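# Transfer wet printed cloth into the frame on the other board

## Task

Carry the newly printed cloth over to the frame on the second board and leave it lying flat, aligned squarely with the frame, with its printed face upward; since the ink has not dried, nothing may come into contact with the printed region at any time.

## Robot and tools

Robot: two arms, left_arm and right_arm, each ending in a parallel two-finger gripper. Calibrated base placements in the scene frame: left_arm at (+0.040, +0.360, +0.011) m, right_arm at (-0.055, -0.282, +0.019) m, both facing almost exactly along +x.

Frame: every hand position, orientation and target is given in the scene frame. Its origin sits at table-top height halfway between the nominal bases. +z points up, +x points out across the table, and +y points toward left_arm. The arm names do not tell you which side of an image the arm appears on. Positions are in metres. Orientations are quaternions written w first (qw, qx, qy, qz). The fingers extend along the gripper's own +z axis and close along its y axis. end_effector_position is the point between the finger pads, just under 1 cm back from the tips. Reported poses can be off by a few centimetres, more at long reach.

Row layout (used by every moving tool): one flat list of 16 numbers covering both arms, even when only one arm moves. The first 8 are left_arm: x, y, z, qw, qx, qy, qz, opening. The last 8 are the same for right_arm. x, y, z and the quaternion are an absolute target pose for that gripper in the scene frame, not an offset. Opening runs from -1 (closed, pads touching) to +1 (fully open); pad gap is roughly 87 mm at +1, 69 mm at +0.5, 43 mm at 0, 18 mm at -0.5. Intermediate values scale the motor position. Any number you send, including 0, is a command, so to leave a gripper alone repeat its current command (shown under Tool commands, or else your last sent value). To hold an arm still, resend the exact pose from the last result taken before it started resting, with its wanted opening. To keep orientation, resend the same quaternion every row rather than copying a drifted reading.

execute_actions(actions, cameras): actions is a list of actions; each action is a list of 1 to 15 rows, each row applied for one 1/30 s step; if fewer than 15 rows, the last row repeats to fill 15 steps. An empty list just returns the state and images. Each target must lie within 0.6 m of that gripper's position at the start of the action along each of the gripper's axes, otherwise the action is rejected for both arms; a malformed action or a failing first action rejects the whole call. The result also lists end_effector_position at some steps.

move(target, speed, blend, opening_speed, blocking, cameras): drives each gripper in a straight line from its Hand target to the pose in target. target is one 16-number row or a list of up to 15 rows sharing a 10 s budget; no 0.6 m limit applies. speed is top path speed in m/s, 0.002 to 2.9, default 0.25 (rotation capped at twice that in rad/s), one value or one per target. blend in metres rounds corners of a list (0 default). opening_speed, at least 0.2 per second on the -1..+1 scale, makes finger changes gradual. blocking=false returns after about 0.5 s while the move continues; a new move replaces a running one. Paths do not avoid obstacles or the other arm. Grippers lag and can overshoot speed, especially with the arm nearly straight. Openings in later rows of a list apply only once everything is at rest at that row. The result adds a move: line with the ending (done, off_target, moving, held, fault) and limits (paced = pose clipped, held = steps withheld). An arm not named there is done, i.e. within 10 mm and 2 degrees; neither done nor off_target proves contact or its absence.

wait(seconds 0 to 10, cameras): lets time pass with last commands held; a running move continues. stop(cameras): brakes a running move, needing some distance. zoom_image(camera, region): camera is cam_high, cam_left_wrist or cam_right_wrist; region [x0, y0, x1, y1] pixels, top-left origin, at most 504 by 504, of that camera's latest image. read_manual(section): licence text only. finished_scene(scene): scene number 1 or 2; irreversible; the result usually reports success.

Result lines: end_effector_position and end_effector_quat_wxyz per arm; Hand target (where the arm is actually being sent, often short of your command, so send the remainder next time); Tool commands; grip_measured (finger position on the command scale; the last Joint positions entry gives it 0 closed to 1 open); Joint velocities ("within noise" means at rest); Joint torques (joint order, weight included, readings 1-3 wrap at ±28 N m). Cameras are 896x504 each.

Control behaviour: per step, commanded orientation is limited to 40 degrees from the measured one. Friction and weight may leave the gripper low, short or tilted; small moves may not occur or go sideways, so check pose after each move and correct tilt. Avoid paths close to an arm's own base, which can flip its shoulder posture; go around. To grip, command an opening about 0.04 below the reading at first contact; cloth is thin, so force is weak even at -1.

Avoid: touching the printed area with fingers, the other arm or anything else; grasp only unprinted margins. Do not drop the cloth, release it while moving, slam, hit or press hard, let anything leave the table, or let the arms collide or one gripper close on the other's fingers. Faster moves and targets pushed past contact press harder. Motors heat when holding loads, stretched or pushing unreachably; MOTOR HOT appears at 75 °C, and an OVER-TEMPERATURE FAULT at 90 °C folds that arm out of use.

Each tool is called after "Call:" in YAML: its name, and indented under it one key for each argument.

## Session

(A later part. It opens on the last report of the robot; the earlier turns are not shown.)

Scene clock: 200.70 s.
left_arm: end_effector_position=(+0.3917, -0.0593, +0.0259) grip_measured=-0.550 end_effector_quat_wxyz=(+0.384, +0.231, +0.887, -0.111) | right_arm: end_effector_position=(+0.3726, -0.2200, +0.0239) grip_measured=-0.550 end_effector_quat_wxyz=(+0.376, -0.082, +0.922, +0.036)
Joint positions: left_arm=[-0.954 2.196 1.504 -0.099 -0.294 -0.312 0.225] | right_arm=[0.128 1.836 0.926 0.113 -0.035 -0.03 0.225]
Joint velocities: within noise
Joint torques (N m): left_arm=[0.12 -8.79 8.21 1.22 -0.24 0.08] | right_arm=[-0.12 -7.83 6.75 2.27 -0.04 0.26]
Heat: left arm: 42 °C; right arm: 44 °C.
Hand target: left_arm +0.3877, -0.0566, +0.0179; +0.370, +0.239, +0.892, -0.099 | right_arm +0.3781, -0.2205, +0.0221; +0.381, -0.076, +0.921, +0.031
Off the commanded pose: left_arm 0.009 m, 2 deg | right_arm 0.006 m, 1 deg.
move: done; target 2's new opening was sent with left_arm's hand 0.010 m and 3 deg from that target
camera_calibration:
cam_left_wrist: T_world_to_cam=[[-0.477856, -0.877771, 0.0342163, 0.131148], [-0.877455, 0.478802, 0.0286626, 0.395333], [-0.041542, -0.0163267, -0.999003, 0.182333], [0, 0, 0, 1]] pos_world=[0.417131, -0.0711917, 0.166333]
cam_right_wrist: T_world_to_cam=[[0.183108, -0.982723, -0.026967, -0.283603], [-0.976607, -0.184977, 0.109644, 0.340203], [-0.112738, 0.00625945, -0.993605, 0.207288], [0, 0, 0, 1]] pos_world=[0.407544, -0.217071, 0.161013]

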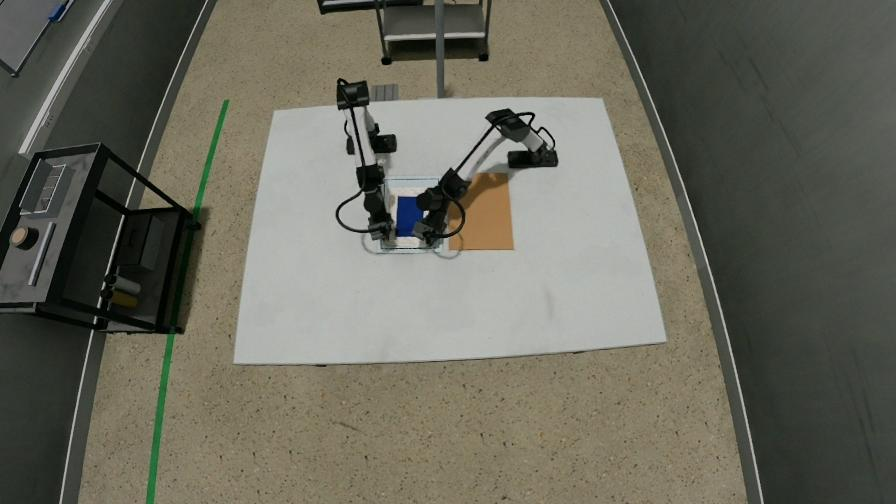

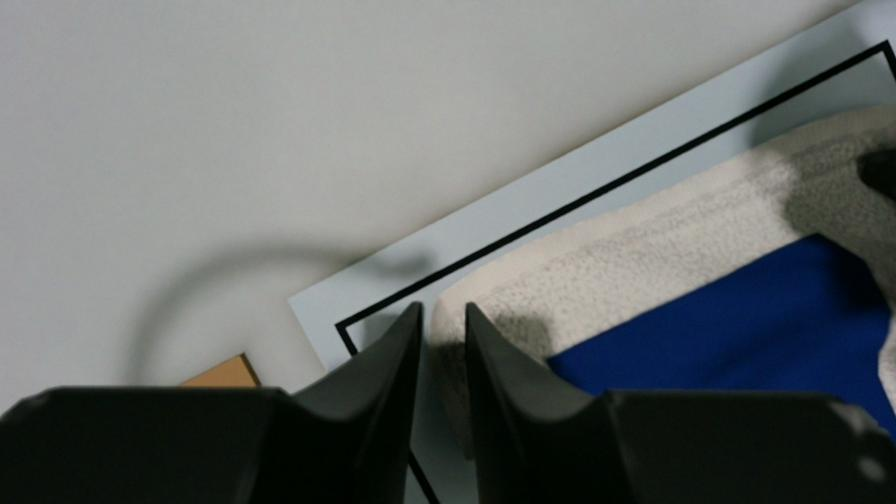

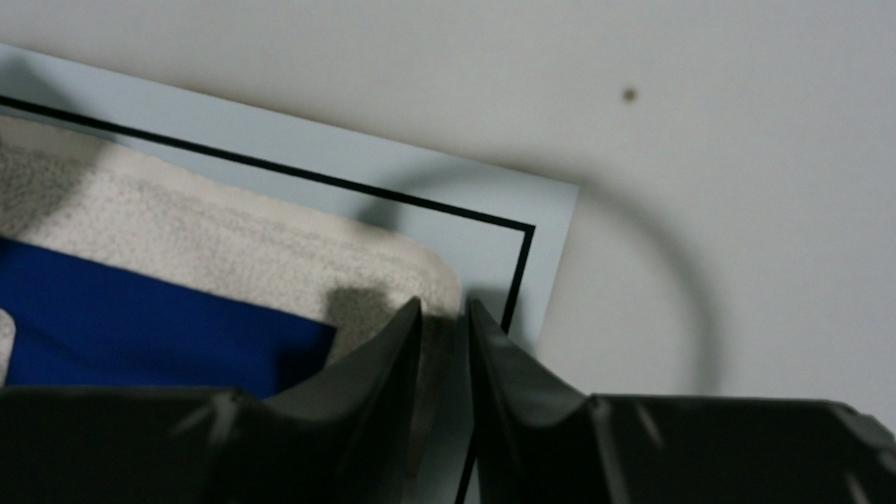

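Call:
move:
  target:
    - [0.391,-0.059,0.060,0.3840,0.2310,0.8870,-0.1110,-0.55,0.373,-0.220,0.055,0.3760,-0.0820,0.9220,0.0360,-0.55]
    - [0.380,-0.059,0.13,0.3697,0.2391,0.8924,-0.0990,-0.55,0.365,-0.220,0.12,0.3812,-0.0806,0.9204,0.0334,-0.55]
    - [0.35,0.12,0.20,0.3697,0.2391,0.8924,-0.0990,-0.55,0.30,-0.36,0.20,0.3812,-0.0806,0.9204,0.0334,-0.55]
    - [0.33,0.30,0.20,0.2990,0.0997,0.9485,-0.0314,-0.55,0.28,-0.40,0.20,0.2981,-0.1245,0.9455,0.0392,-0.55]
  speed: [0.04,0.1,0.2,0.2]

Call:
zoom_image:
  camera: "cam_high"
  region: [370, 165, 450, 260]

Scene clock: 205.97 s.
left_arm: end_effector_position=(+0.3412, +0.2963, +0.2033) grip_measured=-0.550 end_effector_quat_wxyz=(+0.312, +0.092, +0.945, -0.033) | right_arm: end_effector_position=(+0.2808, -0.4005, +0.2010) grip_measured=-0.550 end_effector_quat_wxyz=(+0.306, -0.123, +0.944, +0.029)
Joint positions: left_arm=[-0.221 1.285 1.248 -0.895 -0.006 -0.015 0.225] | right_arm=[-0.463 1.545 1.446 -0.962 -0.377 -0.617 0.225]
Joint velocities: within noise
Joint torques (N m): left_arm=[0.8 -5.39 5.49 1.17 0.09 0.22] | right_arm=[-0.64 -5.89 8.65 1.2 -0.54 0.04]
Heat: left arm: 42 °C; right arm: 45 °C.
Hand target: left_arm +0.3302, +0.2988, +0.2004; +0.300, +0.099, +0.948, -0.034 | right_arm +0.2796, -0.3992, +0.2001; +0.298, -0.124, +0.946, +0.040
Off the commanded pose: left_arm 0.012 m, 2 deg | right_arm 0.001 m, 1 deg.
move: off_target (left_arm)
camera_calibration:
cam_left_wrist: T_world_to_cam=[[-0.172188, -0.984957, 0.0145125, 0.344519], [-0.962369, 0.171347, 0.210918, 0.258763], [-0.210232, 0.0223512, -0.977396, 0.40501], [0, 0, 0, 1]] pos_world=[0.393494, 0.285946, 0.336278]
cam_right_wrist: T_world_to_cam=[[0.251018, -0.967978, -0.00294375, -0.457448], [-0.93487, -0.243219, 0.258577, 0.132859], [-0.251012, -0.0621553, -0.965986, 0.379946], [0, 0, 0, 1]] pos_world=[0.334405, -0.38687, 0.331322]

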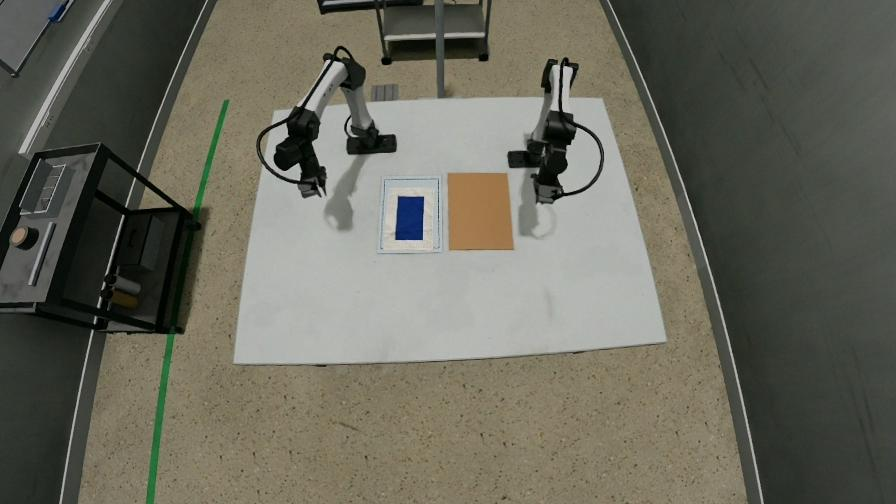

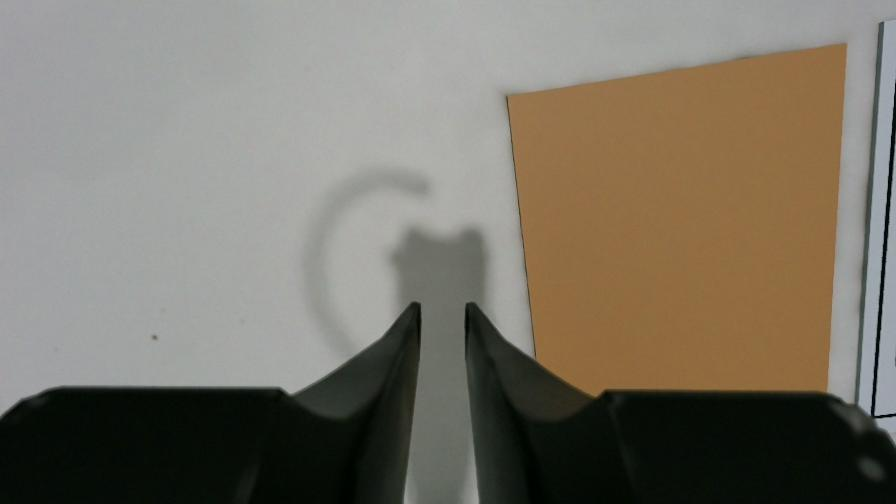

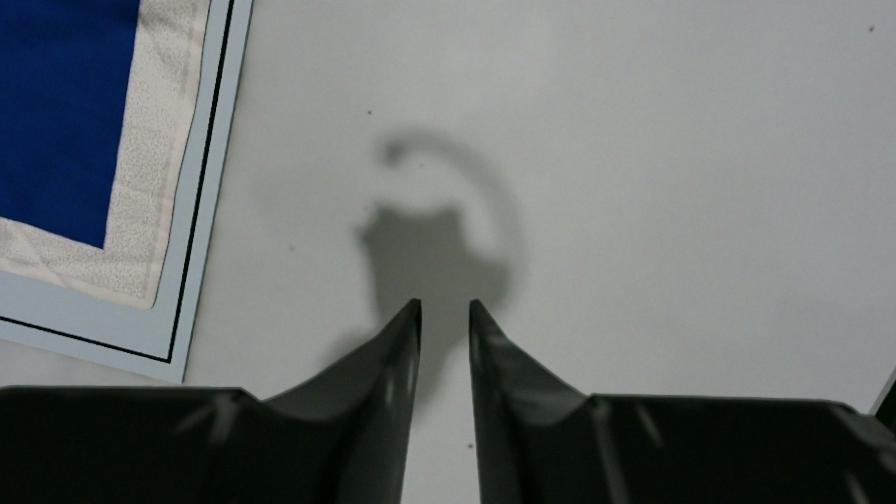

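Scaled by 5.305 from the camera's 896x504 image, which has a finer 1280x720 frame.

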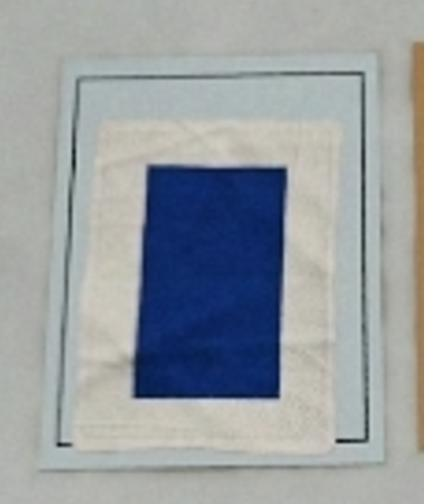

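Call:
move:
  target:
    - [0.25,0.12,0.20,0.3370,0.1900,0.9200,-0.0800,-1,0.20,-0.34,0.20,0.3206,-0.1641,0.9311,0.0565,-1]
    - [0.176,-0.03,0.12,0.3879,0.2747,0.8712,-0.1223,-1,0.160,-0.225,0.12,0.3206,-0.1641,0.9311,0.0565,-1]
    - [0.186,-0.047,0.055,0.3879,0.2747,0.8712,-0.1223,-1,0.173,-0.203,0.055,0.3206,-0.1641,0.9311,0.0565,-1]
  speed: 0.15
  blend: 0.02

Scene clock: 210.73 s.
left_arm: end_effector_position=(+0.1805, -0.0445, +0.0599) grip_measured=-0.962 end_effector_quat_wxyz=(+0.379, +0.286, +0.872, -0.119) | right_arm: end_effector_position=(+0.1717, -0.2038, +0.0583) grip_measured=-0.974 end_effector_quat_wxyz=(+0.319, -0.172, +0.930, +0.058)
Joint positions: left_arm=[-1.412 1.806 1.107 -0.224 -0.539 -0.584 0.019] | right_arm=[0.315 1.005 0.463 -0.368 -0.026 -0.036 0.013]
Joint velocities: within noise
Joint torques (N m): left_arm=[1.05 -6.13 5.18 1.78 -0.54 0.06] | right_arm=[0.24 -1.84 5.91 2.13 -0.04 0.27]
Heat: left arm: 41 °C; right arm: 44 °C.
Hand target: left_arm +0.1864, -0.0454, +0.0549; +0.387, +0.278, +0.871, -0.118 | right_arm +0.1732, -0.2041, +0.0552; +0.321, -0.168, +0.930, +0.054
Off the commanded pose: left_arm 0.008 m, 2 deg | right_arm 0.004 m, 1 deg.
move: done
camera_calibration:
cam_left_wrist: T_world_to_cam=[[-0.571969, -0.820258, 0.00525426, 0.0633714], [-0.819728, 0.57181, 0.0328482, 0.195361], [-0.0299484, 0.0144811, -0.999447, 0.207081], [0, 0, 0, 1]] pos_world=[0.202591, -0.0627273, 0.200216]
cam_right_wrist: T_world_to_cam=[[0.359024, -0.933078, -0.0215992, -0.250383], [-0.908164, -0.354588, 0.222498, 0.0903573], [-0.215267, -0.0602668, -0.974694, 0.221737], [0, 0, 0, 1]] pos_world=[0.219686, -0.188224, 0.190613]

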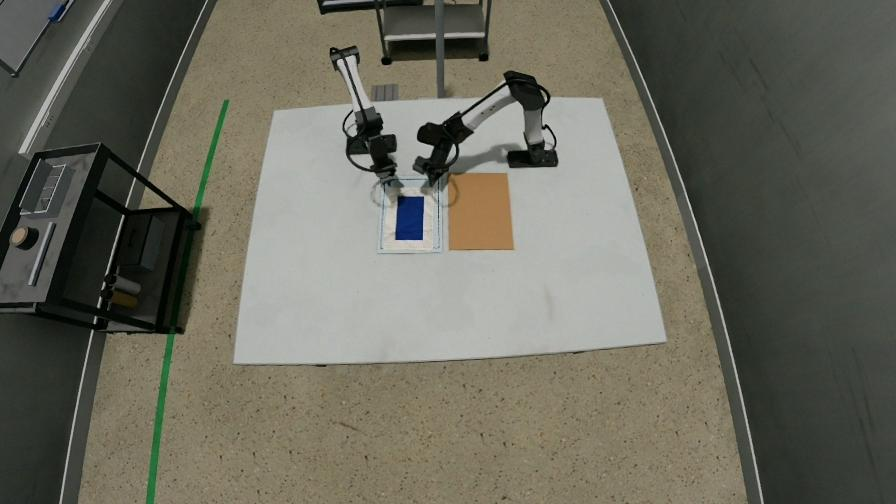

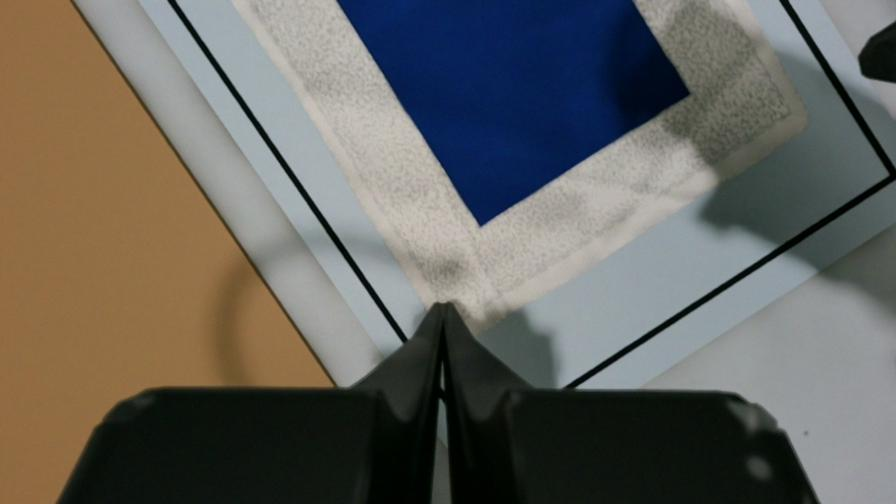

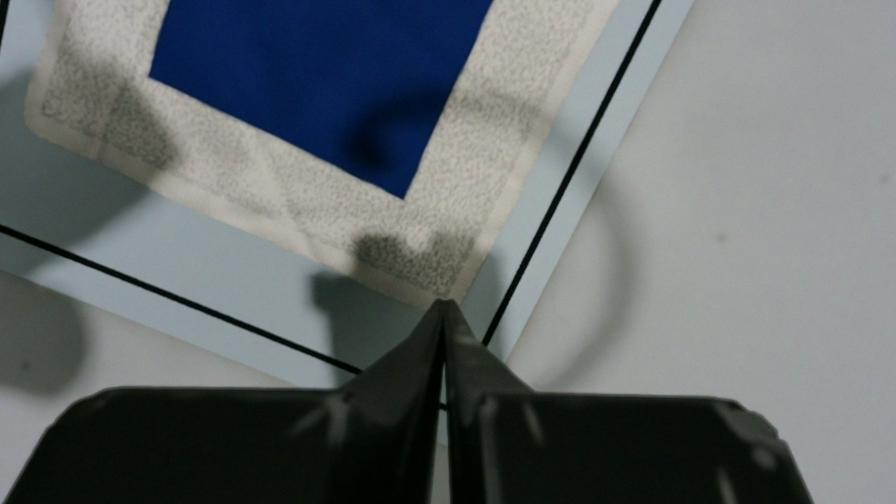

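Call:
move:
  target:
    - [0.190,-0.049,0.030,0.3879,0.2747,0.8712,-0.1223,-1,0.174,-0.204,0.030,0.3206,-0.1641,0.9311,0.0565,-1]
    - [0.190,-0.049,0.012,0.3879,0.2747,0.8712,-0.1223,-1,0.174,-0.204,0.012,0.3206,-0.1641,0.9311,0.0565,-1]
  speed: 0.04

Scene clock: 212.97 s.
left_arm: end_effector_position=(+0.1866, -0.0515, +0.0230) grip_measured=-0.962 end_effector_quat_wxyz=(+0.387, +0.276, +0.871, -0.127) | right_arm: end_effector_position=(+0.1779, -0.2016, +0.0198) grip_measured=-0.974 end_effector_quat_wxyz=(+0.329, -0.169, +0.927, +0.060)
Joint positions: left_arm=[-1.403 1.897 1.043 -0.041 -0.543 -0.584 0.019] | right_arm=[0.315 1.124 0.336 -0.101 -0.026 -0.031 0.013]
Joint velocities: within noise
Joint torques (N m): left_arm=[0.98 -5.79 4.45 1.76 -0.43 0.09] | right_arm=[-0.32 -1.83 4.85 2.04 -0.09 0.27]
Heat: left arm: 41 °C; right arm: 44 °C.
Hand target: left_arm +0.1900, -0.0487, +0.0123; +0.388, +0.275, +0.871, -0.122 | right_arm +0.1736, -0.2041, +0.0123; +0.320, -0.164, +0.931, +0.056
Off the commanded pose: left_arm 0.012 m, 1 deg | right_arm 0.009 m, 1 deg.
move: off_target (left_arm)
camera_calibration:
cam_left_wrist: T_world_to_cam=[[-0.562383, -0.826559, 0.0229525, 0.0587385], [-0.826562, 0.562718, 0.0119763, 0.206921], [-0.0228149, -0.0122364, -0.999665, 0.167803], [0, 0, 0, 1]] pos_world=[0.207895, -0.0658339, 0.163921]
cam_right_wrist: T_world_to_cam=[[0.356063, -0.934166, -0.023532, -0.251018], [-0.913506, -0.353271, 0.201757, 0.106998], [-0.196787, -0.0503415, -0.979153, 0.184451], [0, 0, 0, 1]] pos_world=[0.223419, -0.187407, 0.153111]

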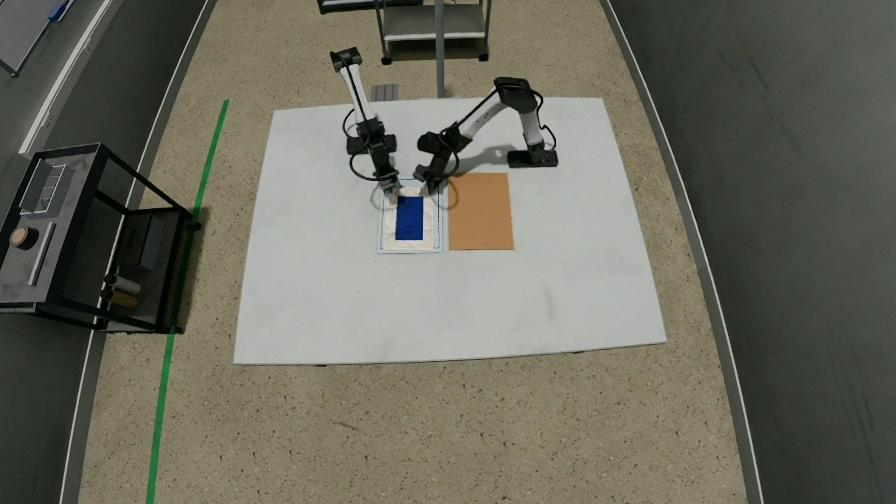

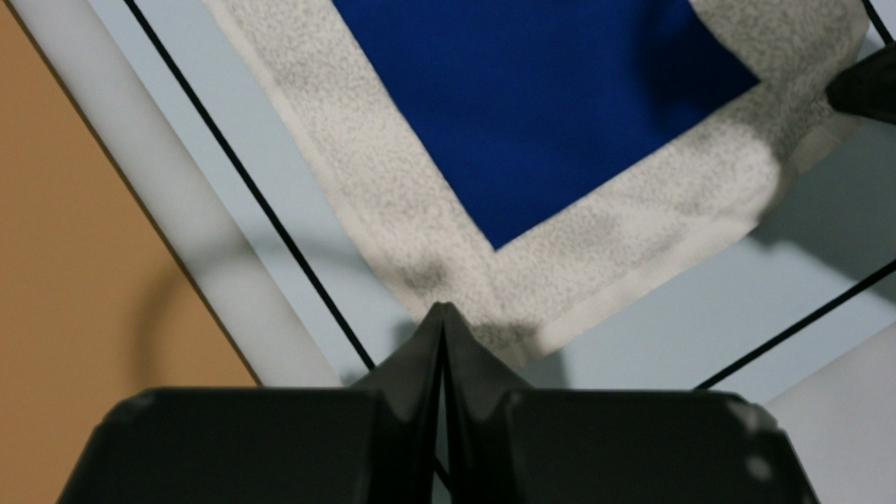

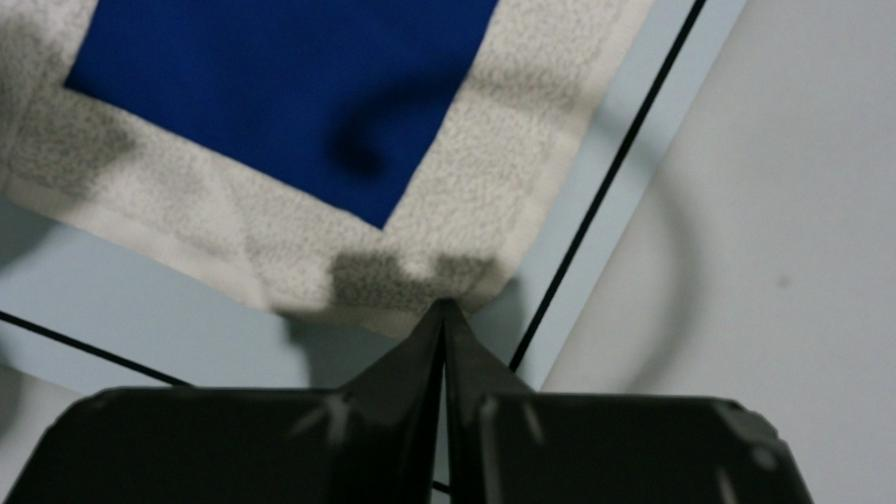

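Call:
move:
  target:
    - [0.186,-0.049,0.006,0.3879,0.2747,0.8712,-0.1223,-1,0.168,-0.204,0.008,0.3206,-0.1641,0.9311,0.0565,-1]
    - [0.164,-0.048,0.006,0.3879,0.2747,0.8712,-0.1223,-1,0.148,-0.203,0.008,0.3206,-0.1641,0.9311,0.0565,-1]
  speed: 0.04

Call:
zoom_image:
  camera: "cam_high"
  region: [370, 165, 450, 260]

Scene clock: 214.63 s.
left_arm: end_effector_position=(+0.1706, -0.0553, +0.0223) grip_measured=-0.962 end_effector_quat_wxyz=(+0.401, +0.269, +0.866, -0.133) | right_arm: end_effector_position=(+0.1678, -0.1960, +0.0202) grip_measured=-0.974 end_effector_quat_wxyz=(+0.356, -0.165, +0.918, +0.064)
Joint positions: left_arm=[-1.458 1.9 1.026 -0.018 -0.598 -0.628 0.019] | right_arm=[0.372 1.023 0.261 -0.069 0.014 0.016 0.013]
Joint velocities: within noise
Joint torques (N m): left_arm=[-0.38 -5.87 4.18 1.38 -0.31 -0.16] | right_arm=[0.34 -3.03 4.92 1.28 -0.07 0.27]
Heat: left arm: 41 °C; right arm: 44 °C.
Hand target: left_arm +0.1639, -0.0475, +0.0064; +0.388, +0.275, +0.871, -0.122 | right_arm +0.1500, -0.2027, +0.0072; +0.322, -0.164, +0.931, +0.056
Off the commanded pose: left_arm 0.019 m, 2 deg | right_arm 0.024 m, 4 deg.
move: off_target (left_arm, right_arm)
camera_calibration:
cam_left_wrist: T_world_to_cam=[[-0.556264, -0.830474, 0.0297095, 0.0451665], [-0.831005, 0.555875, -0.0208204, 0.196988], [0.00077607, -0.0362703, -0.999342, 0.161361], [0, 0, 0, 1]] pos_world=[0.188697, -0.0661384, 0.164015]
cam_right_wrist: T_world_to_cam=[[0.352408, -0.935551, -0.0235057, -0.241832], [-0.924691, -0.351964, 0.145147, 0.102915], [-0.144066, -0.0294155, -0.989131, 0.178574], [0, 0, 0, 1]] pos_world=[0.206114, -0.184771, 0.156011]

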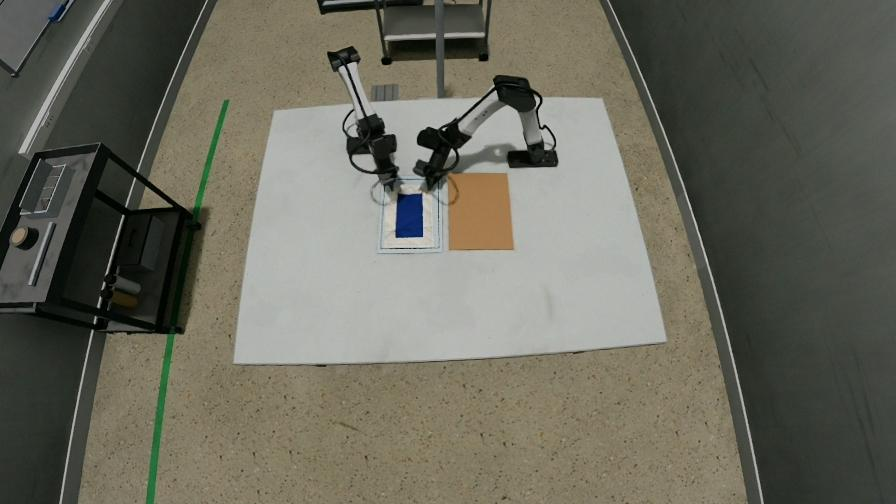

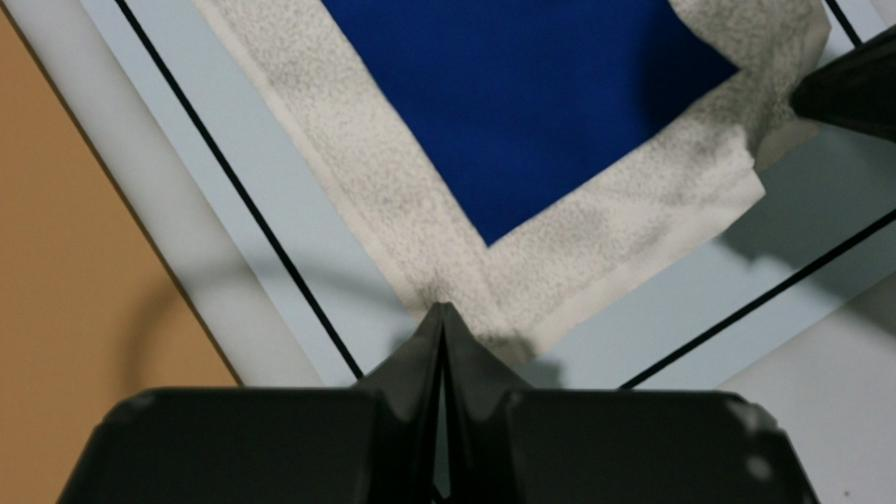

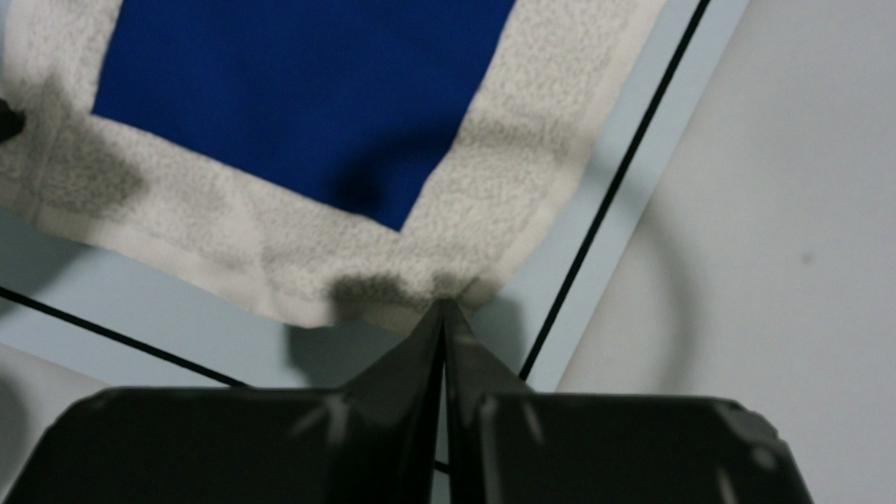

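Scaled by 5.305 from the camera's 896x504 image, which has a finer 1280x720 frame.

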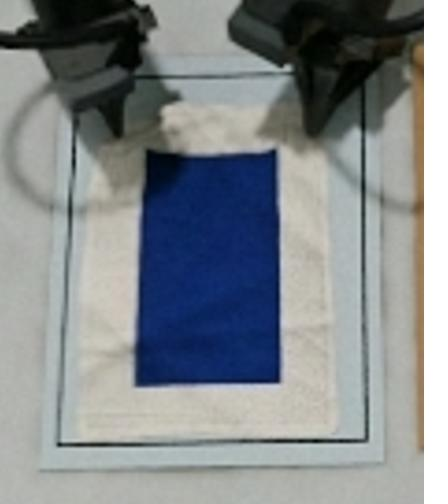

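Call:
move:
  target:
    - [0.152,-0.040,0.006,0.3879,0.2747,0.8712,-0.1223,-1,0.134,-0.213,0.010,0.3206,-0.1641,0.9311,0.0565,-1]
  speed: 0.03

Call:
zoom_image:
  camera: "cam_high"
  region: [370, 165, 450, 260]

Scene clock: 216.20 s.
left_arm: end_effector_position=(+0.1668, -0.0529, +0.0211) grip_measured=-0.962 end_effector_quat_wxyz=(+0.417, +0.255, +0.862, -0.132) | right_arm: end_effector_position=(+0.1506, -0.2055, +0.0204) grip_measured=-0.974 end_effector_quat_wxyz=(+0.351, -0.159, +0.921, +0.064)
Joint positions: left_arm=[-1.484 1.9 1.001 0.01 -0.651 -0.66 0.019] | right_arm=[0.354 0.892 0.226 -0.175 0.006 0.016 0.013]
Joint velocities: within noise
Joint torques (N m): left_arm=[-0.79 -7.84 3.26 1.05 -0.02 -0.16] | right_arm=[-0.81 -2.17 5.42 1.35 -0.29 0.07]
Heat: left arm: 41 °C; right arm: 44 °C.
Hand target: left_arm +0.1537, -0.0397, +0.0069; +0.391, +0.273, +0.871, -0.121 | right_arm +0.1351, -0.2108, +0.0090; +0.320, -0.163, +0.931, +0.061
Off the commanded pose: left_arm 0.025 m, 4 deg | right_arm 0.021 m, 4 deg.
move: off_target (left_arm, right_arm)
camera_calibration:
cam_left_wrist: T_world_to_cam=[[-0.533545, -0.845226, 0.0303771, 0.040589], [-0.845254, 0.531619, -0.0540969, 0.194282], [0.029575, -0.0545395, -0.998074, 0.154425], [0, 0, 0, 1]] pos_world=[0.181307, -0.0605551, 0.163405]
cam_right_wrist: T_world_to_cam=[[0.340492, -0.939797, -0.0291003, -0.243592], [-0.927252, -0.340753, 0.155214, 0.086106], [-0.155786, -0.0258659, -0.987452, 0.178503], [0, 0, 0, 1]] pos_world=[0.190591, -0.194969, 0.155809]

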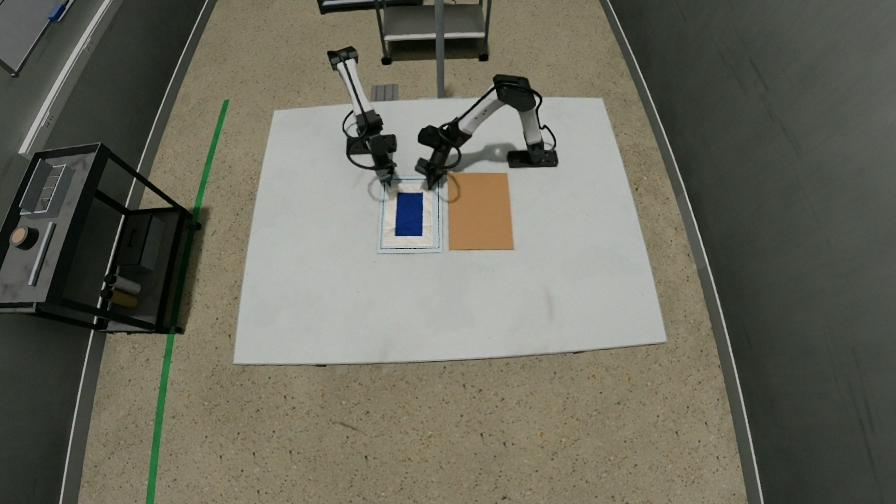

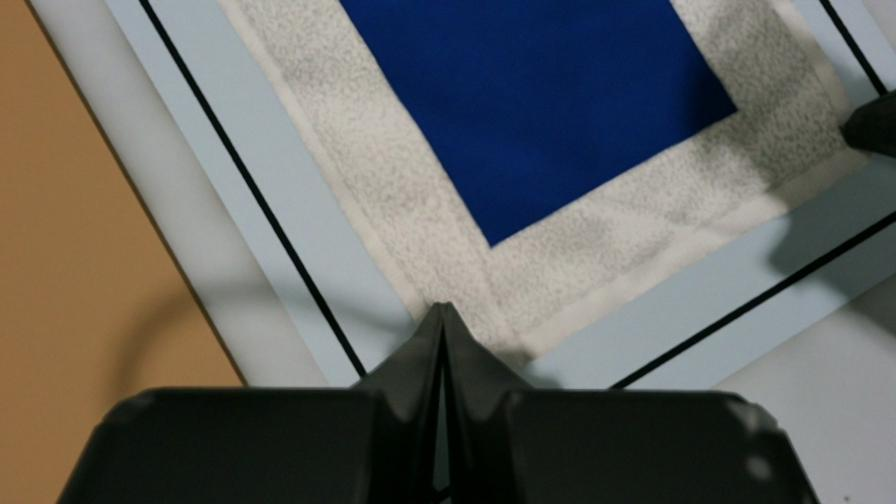

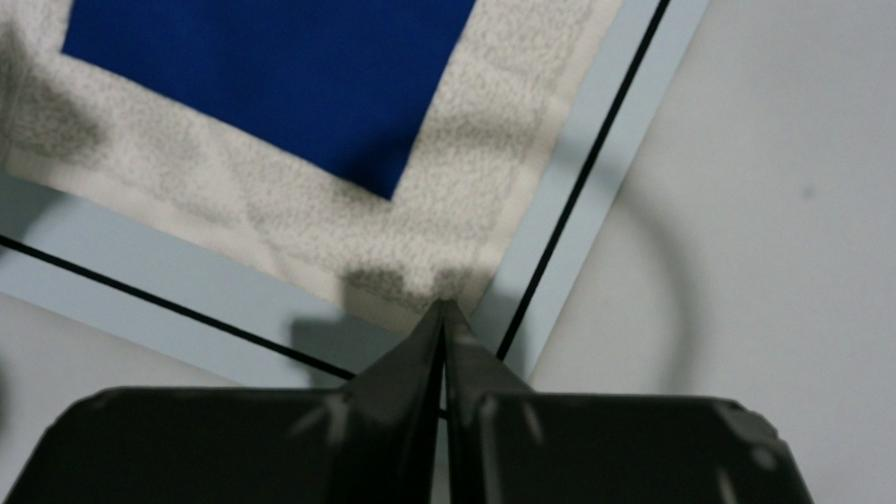

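Scaled by 5.305 from the camera's 896x504 image, which has a finer 1280x720 frame.

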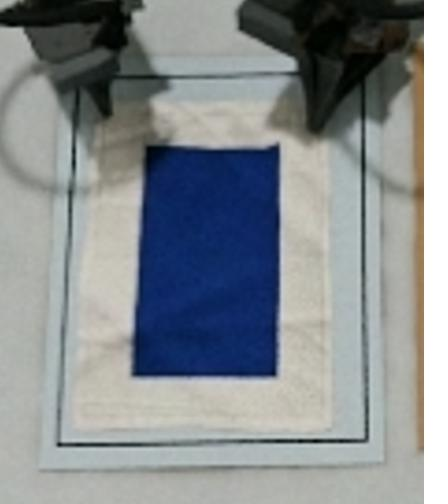

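Call:
move:
  target:
    - [0.166,-0.052,0.045,0.4170,0.2550,0.8620,-0.1320,-1,0.151,-0.2055,0.045,0.3510,-0.1590,0.9210,0.0640,-1]
    - [0.155,-0.04,0.12,0.3879,0.2747,0.8712,-0.1223,-1,0.145,-0.23,0.12,0.3206,-0.1641,0.9311,0.0565,-1]
    - [0.25,0.14,0.20,0.3370,0.1900,0.9200,-0.0800,-1,0.20,-0.36,0.20,0.3206,-0.1641,0.9311,0.0565,-1]
    - [0.33,0.30,0.20,0.2990,0.0997,0.9485,-0.0314,-1,0.28,-0.40,0.20,0.2981,-0.1245,0.9455,0.0392,-1]
  speed: [0.04,0.1,0.2,0.2]

Call:
zoom_image:
  camera: "cam_high"
  region: [370, 165, 450, 260]

Scene clock: 221.50 s.
left_arm: end_effector_position=(+0.3289, +0.2985, +0.1946) grip_measured=-0.962 end_effector_quat_wxyz=(+0.301, +0.090, +0.949, -0.033) | right_arm: end_effector_position=(+0.2747, -0.3969, +0.1984) grip_measured=-0.974 end_effector_quat_wxyz=(+0.299, -0.127, +0.945, +0.045)
Joint positions: left_arm=[-0.22 1.252 1.201 -0.903 -0.003 -0.019 0.019] | right_arm=[-0.474 1.546 1.444 -0.994 -0.405 -0.637 0.013]
Joint velocities: within noise
Joint torques (N m): left_arm=[0.95 -2.51 9.62 1.14 0.08 0.23] | right_arm=[0.17 -6.01 8.47 1.55 -0.22 0.28]
Heat: left arm: 41 °C; right arm: 44 °C.
Hand target: left_arm +0.3284, +0.2988, +0.1997; +0.296, +0.097, +0.950, -0.035 | right_arm +0.2798, -0.4006, +0.1999; +0.298, -0.124, +0.946, +0.037
Off the commanded pose: left_arm 0.006 m, 1 deg | right_arm 0.006 m, 1 deg.
move: done
camera_calibration:
cam_left_wrist: T_world_to_cam=[[-0.168786, -0.985472, 0.0188835, 0.342921], [-0.957844, 0.168512, 0.232677, 0.243356], [-0.232479, 0.0211852, -0.972371, 0.400553], [0, 0, 0, 1]] pos_world=[0.384097, 0.288445, 0.326387]
cam_right_wrist: T_world_to_cam=[[0.269023, -0.962577, -0.0327329, -0.449183], [-0.925423, -0.267757, 0.26814, 0.114346], [-0.26687, -0.0418441, -0.962824, 0.387902], [0, 0, 0, 1]] pos_world=[0.330178, -0.385525, 0.328117]

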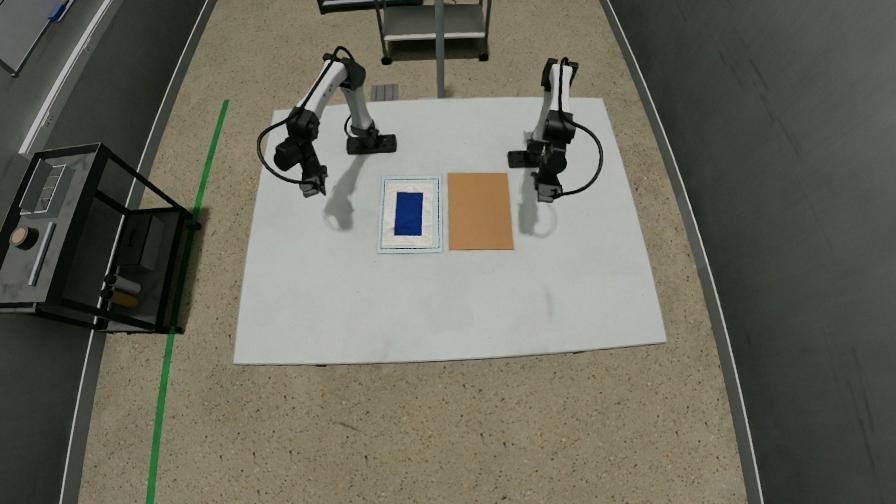

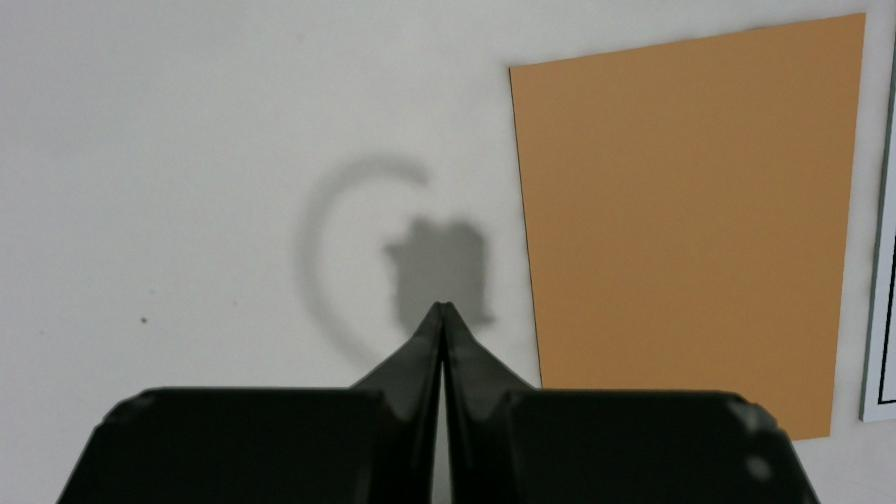

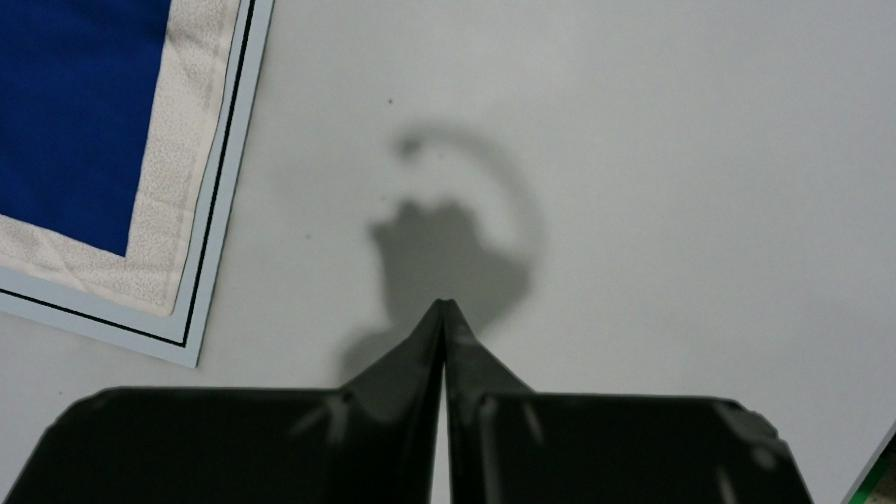

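Scaled by 5.305 from the camera's 896x504 image, which has a finer 1280x720 frame.

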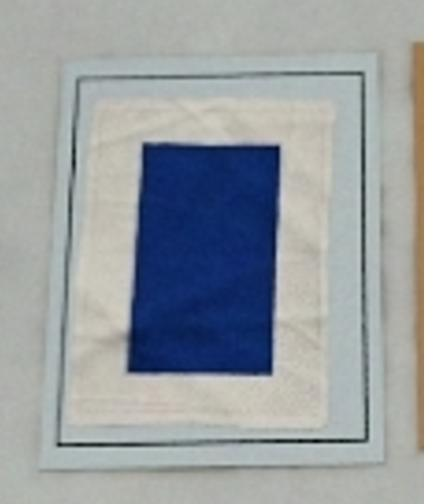

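Call:
move:
  target:
    - [0.33,0.05,0.16,0.3160,0.3596,0.8682,-0.1309,-1,0.28,-0.40,0.20,0.2981,-0.1245,0.9455,0.0392,-1]
    - [0.330,-0.062,0.06,0.3160,0.3596,0.8682,-0.1309,-1,0.28,-0.40,0.20,0.2981,-0.1245,0.9455,0.0392,-1]
  speed: 0.15
  blend: 0.02
  cameras: ["cam_high","cam_left_wrist"]

Scene clock: 226.03 s.
left_arm: end_effector_position=(+0.3199, -0.0455, +0.0535) grip_measured=-0.962 end_effector_quat_wxyz=(+0.292, +0.376, +0.871, -0.117) | right_arm: end_effector_position=(+0.2747, -0.3969, +0.1984) grip_measured=-0.974 end_effector_quat_wxyz=(+0.299, -0.127, +0.945, +0.045)
Joint positions: left_arm=[-1.01 2.044 1.48 -0.377 -0.125 -0.143 0.019] | right_arm=[-0.474 1.546 1.444 -0.994 -0.405 -0.637 0.013]
Joint velocities: within noise
Joint torques (N m): left_arm=[0.03 -7.68 9.43 1.84 -0.28 -0.14] | right_arm=[0.17 -5.98 8.62 1.53 -0.26 0.26]
Heat: left arm: 40 °C; right arm: 44 °C.
Hand target: left_arm +0.3295, -0.0603, +0.0604; +0.315, +0.364, +0.867, -0.129 | right_arm +0.2799, -0.4000, +0.2000; +0.298, -0.125, +0.945, +0.039
Off the commanded pose: left_arm 0.020 m, 4 deg | right_arm 0.006 m, 1 deg.
move: off_target (left_arm)
camera_calibration:
cam_left_wrist: T_world_to_cam=[[-0.708629, -0.70556, -0.00542865, 0.191775], [-0.690837, 0.692236, 0.208696, 0.265358], [-0.14349, 0.151638, -0.977966, 0.246228], [0, 0, 0, 1]] pos_world=[0.354548, -0.0857193, 0.186465]
Images, in order (width x height): cam_high 896x504, cam_left_wrist 896x504.

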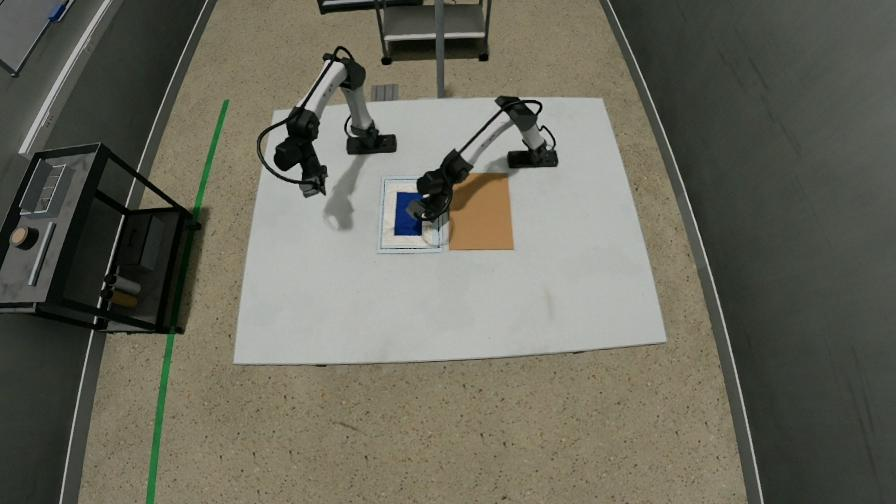

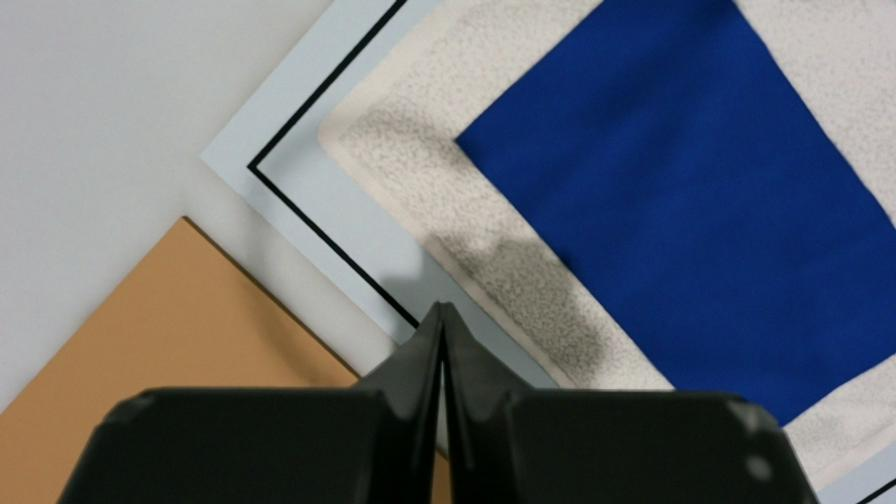

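Call:
move:
  target:
    - [0.347,-0.078,0.035,0.3160,0.3596,0.8682,-0.1309,-1,0.28,-0.40,0.20,0.2981,-0.1245,0.9455,0.0392,-1]
  speed: 0.06
  cameras: ["cam_left_wrist"]

Scene clock: 227.57 s.
left_arm: end_effector_position=(+0.3328, -0.0655, +0.0303) grip_measured=-0.962 end_effector_quat_wxyz=(+0.295, +0.376, +0.871, -0.119) | right_arm: end_effector_position=(+0.2747, -0.3969, +0.1984) grip_measured=-0.974 end_effector_quat_wxyz=(+0.299, -0.127, +0.945, +0.045)
Joint positions: left_arm=[-1.01 2.156 1.554 -0.332 -0.125 -0.143 0.019] | right_arm=[-0.474 1.546 1.444 -0.994 -0.405 -0.637 0.013]
Joint velocities: within noise
Joint torques (N m): left_arm=[1.16 -8.16 9.39 1.85 -0.2 -0.13] | right_arm=[0.21 -5.97 8.68 1.54 -0.27 0.28]
Heat: left arm: 40 °C; right arm: 44 °C.
Hand target: left_arm +0.3465, -0.0771, +0.0355; +0.316, +0.360, +0.868, -0.131 | right_arm +0.2799, -0.4000, +0.2000; +0.298, -0.125, +0.945, +0.039
Off the commanded pose: left_arm 0.019 m, 3 deg | right_arm 0.006 m, 1 deg.
move: off_target (left_arm)
camera_calibration:
cam_left_wrist: T_world_to_cam=[[-0.708637, -0.705562, -0.00398623, 0.186587], [-0.691547, 0.693418, 0.20232, 0.293471], [-0.139985, 0.146128, -0.979311, 0.226991], [0, 0, 0, 1]] pos_world=[0.366947, -0.105019, 0.163663]
Images, in order (width x height): cam_left_wrist 896x504.

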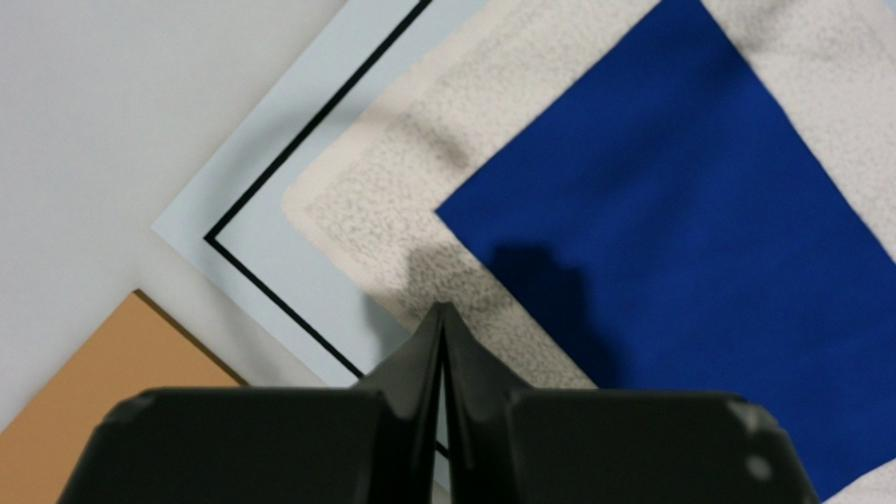

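Call:
move:
  target:
    - [0.343,-0.076,0.016,0.3160,0.3596,0.8682,-0.1309,-1,0.28,-0.40,0.20,0.2981,-0.1245,0.9455,0.0392,-1]
    - [0.336,-0.050,0.012,0.3160,0.3596,0.8682,-0.1309,-1,0.28,-0.40,0.20,0.2981,-0.1245,0.9455,0.0392,-1]
  speed: 0.03
  cameras: ["cam_high","cam_left_wrist"]

Call:
zoom_image:
  camera: "cam_high"
  region: [370, 165, 450, 260]

Scene clock: 229.87 s.
left_arm: end_effector_position=(+0.3402, -0.0717, +0.0241) grip_measured=-0.962 end_effector_quat_wxyz=(+0.340, +0.358, +0.856, -0.152) | right_arm: end_effector_position=(+0.2746, -0.3968, +0.1984) grip_measured=-0.974 end_effector_quat_wxyz=(+0.299, -0.127, +0.945, +0.046)
Joint positions: left_arm=[-1.003 2.131 1.418 -0.102 -0.122 -0.153 0.019] | right_arm=[-0.474 1.546 1.444 -0.994 -0.405 -0.636 0.013]
Joint velocities: within noise
Joint torques (N m): left_arm=[1.66 -10.7 3.69 1.18 -0.13 0.02] | right_arm=[0.14 -5.93 8.58 1.53 -0.25 0.27]
Heat: left arm: 41 °C; right arm: 45 °C.
Hand target: left_arm +0.3358, -0.0510, +0.0122; +0.315, +0.357, +0.869, -0.132 | right_arm +0.2799, -0.3999, +0.2000; +0.298, -0.124, +0.946, +0.039
Off the commanded pose: left_arm 0.025 m, 4 deg | right_arm 0.006 m, 1 deg.
move: off_target (left_arm)
camera_calibration:
cam_left_wrist: T_world_to_cam=[[-0.700637, -0.712893, 0.0298572, 0.183435], [-0.708706, 0.700155, 0.0867122, 0.313111], [-0.0827211, 0.0395938, -0.995786, 0.196102], [0, 0, 0, 1]] pos_world=[0.366647, -0.096221, 0.162648]
Images, in order (width x height): cam_high 896x504, cam_left_wrist 896x504.

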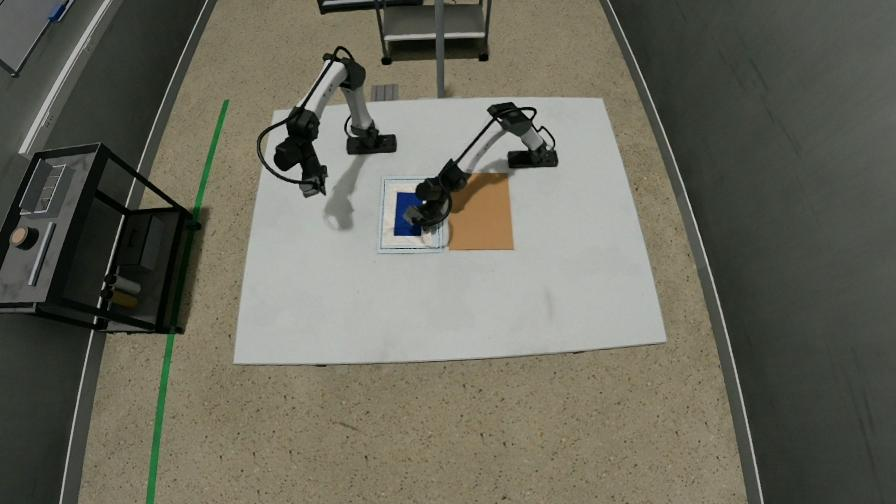

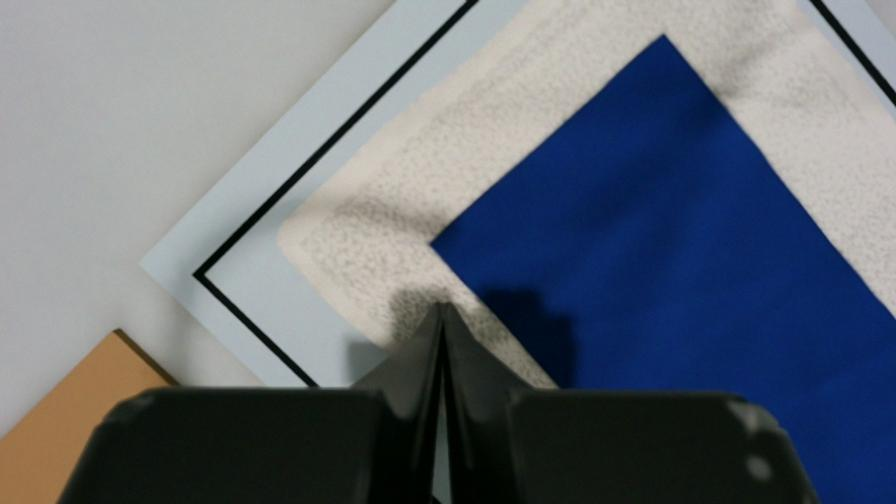

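Scaled by 5.305 from the camera's 896x504 image, which has a finer 1280x720 frame.

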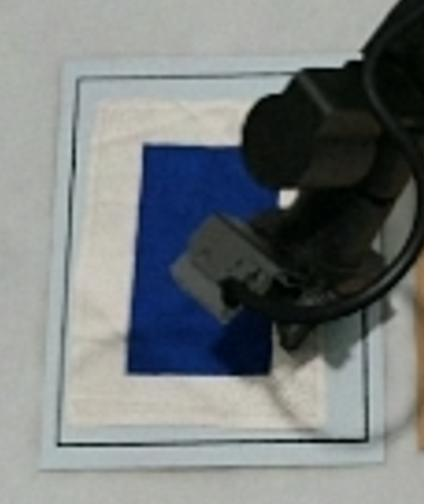

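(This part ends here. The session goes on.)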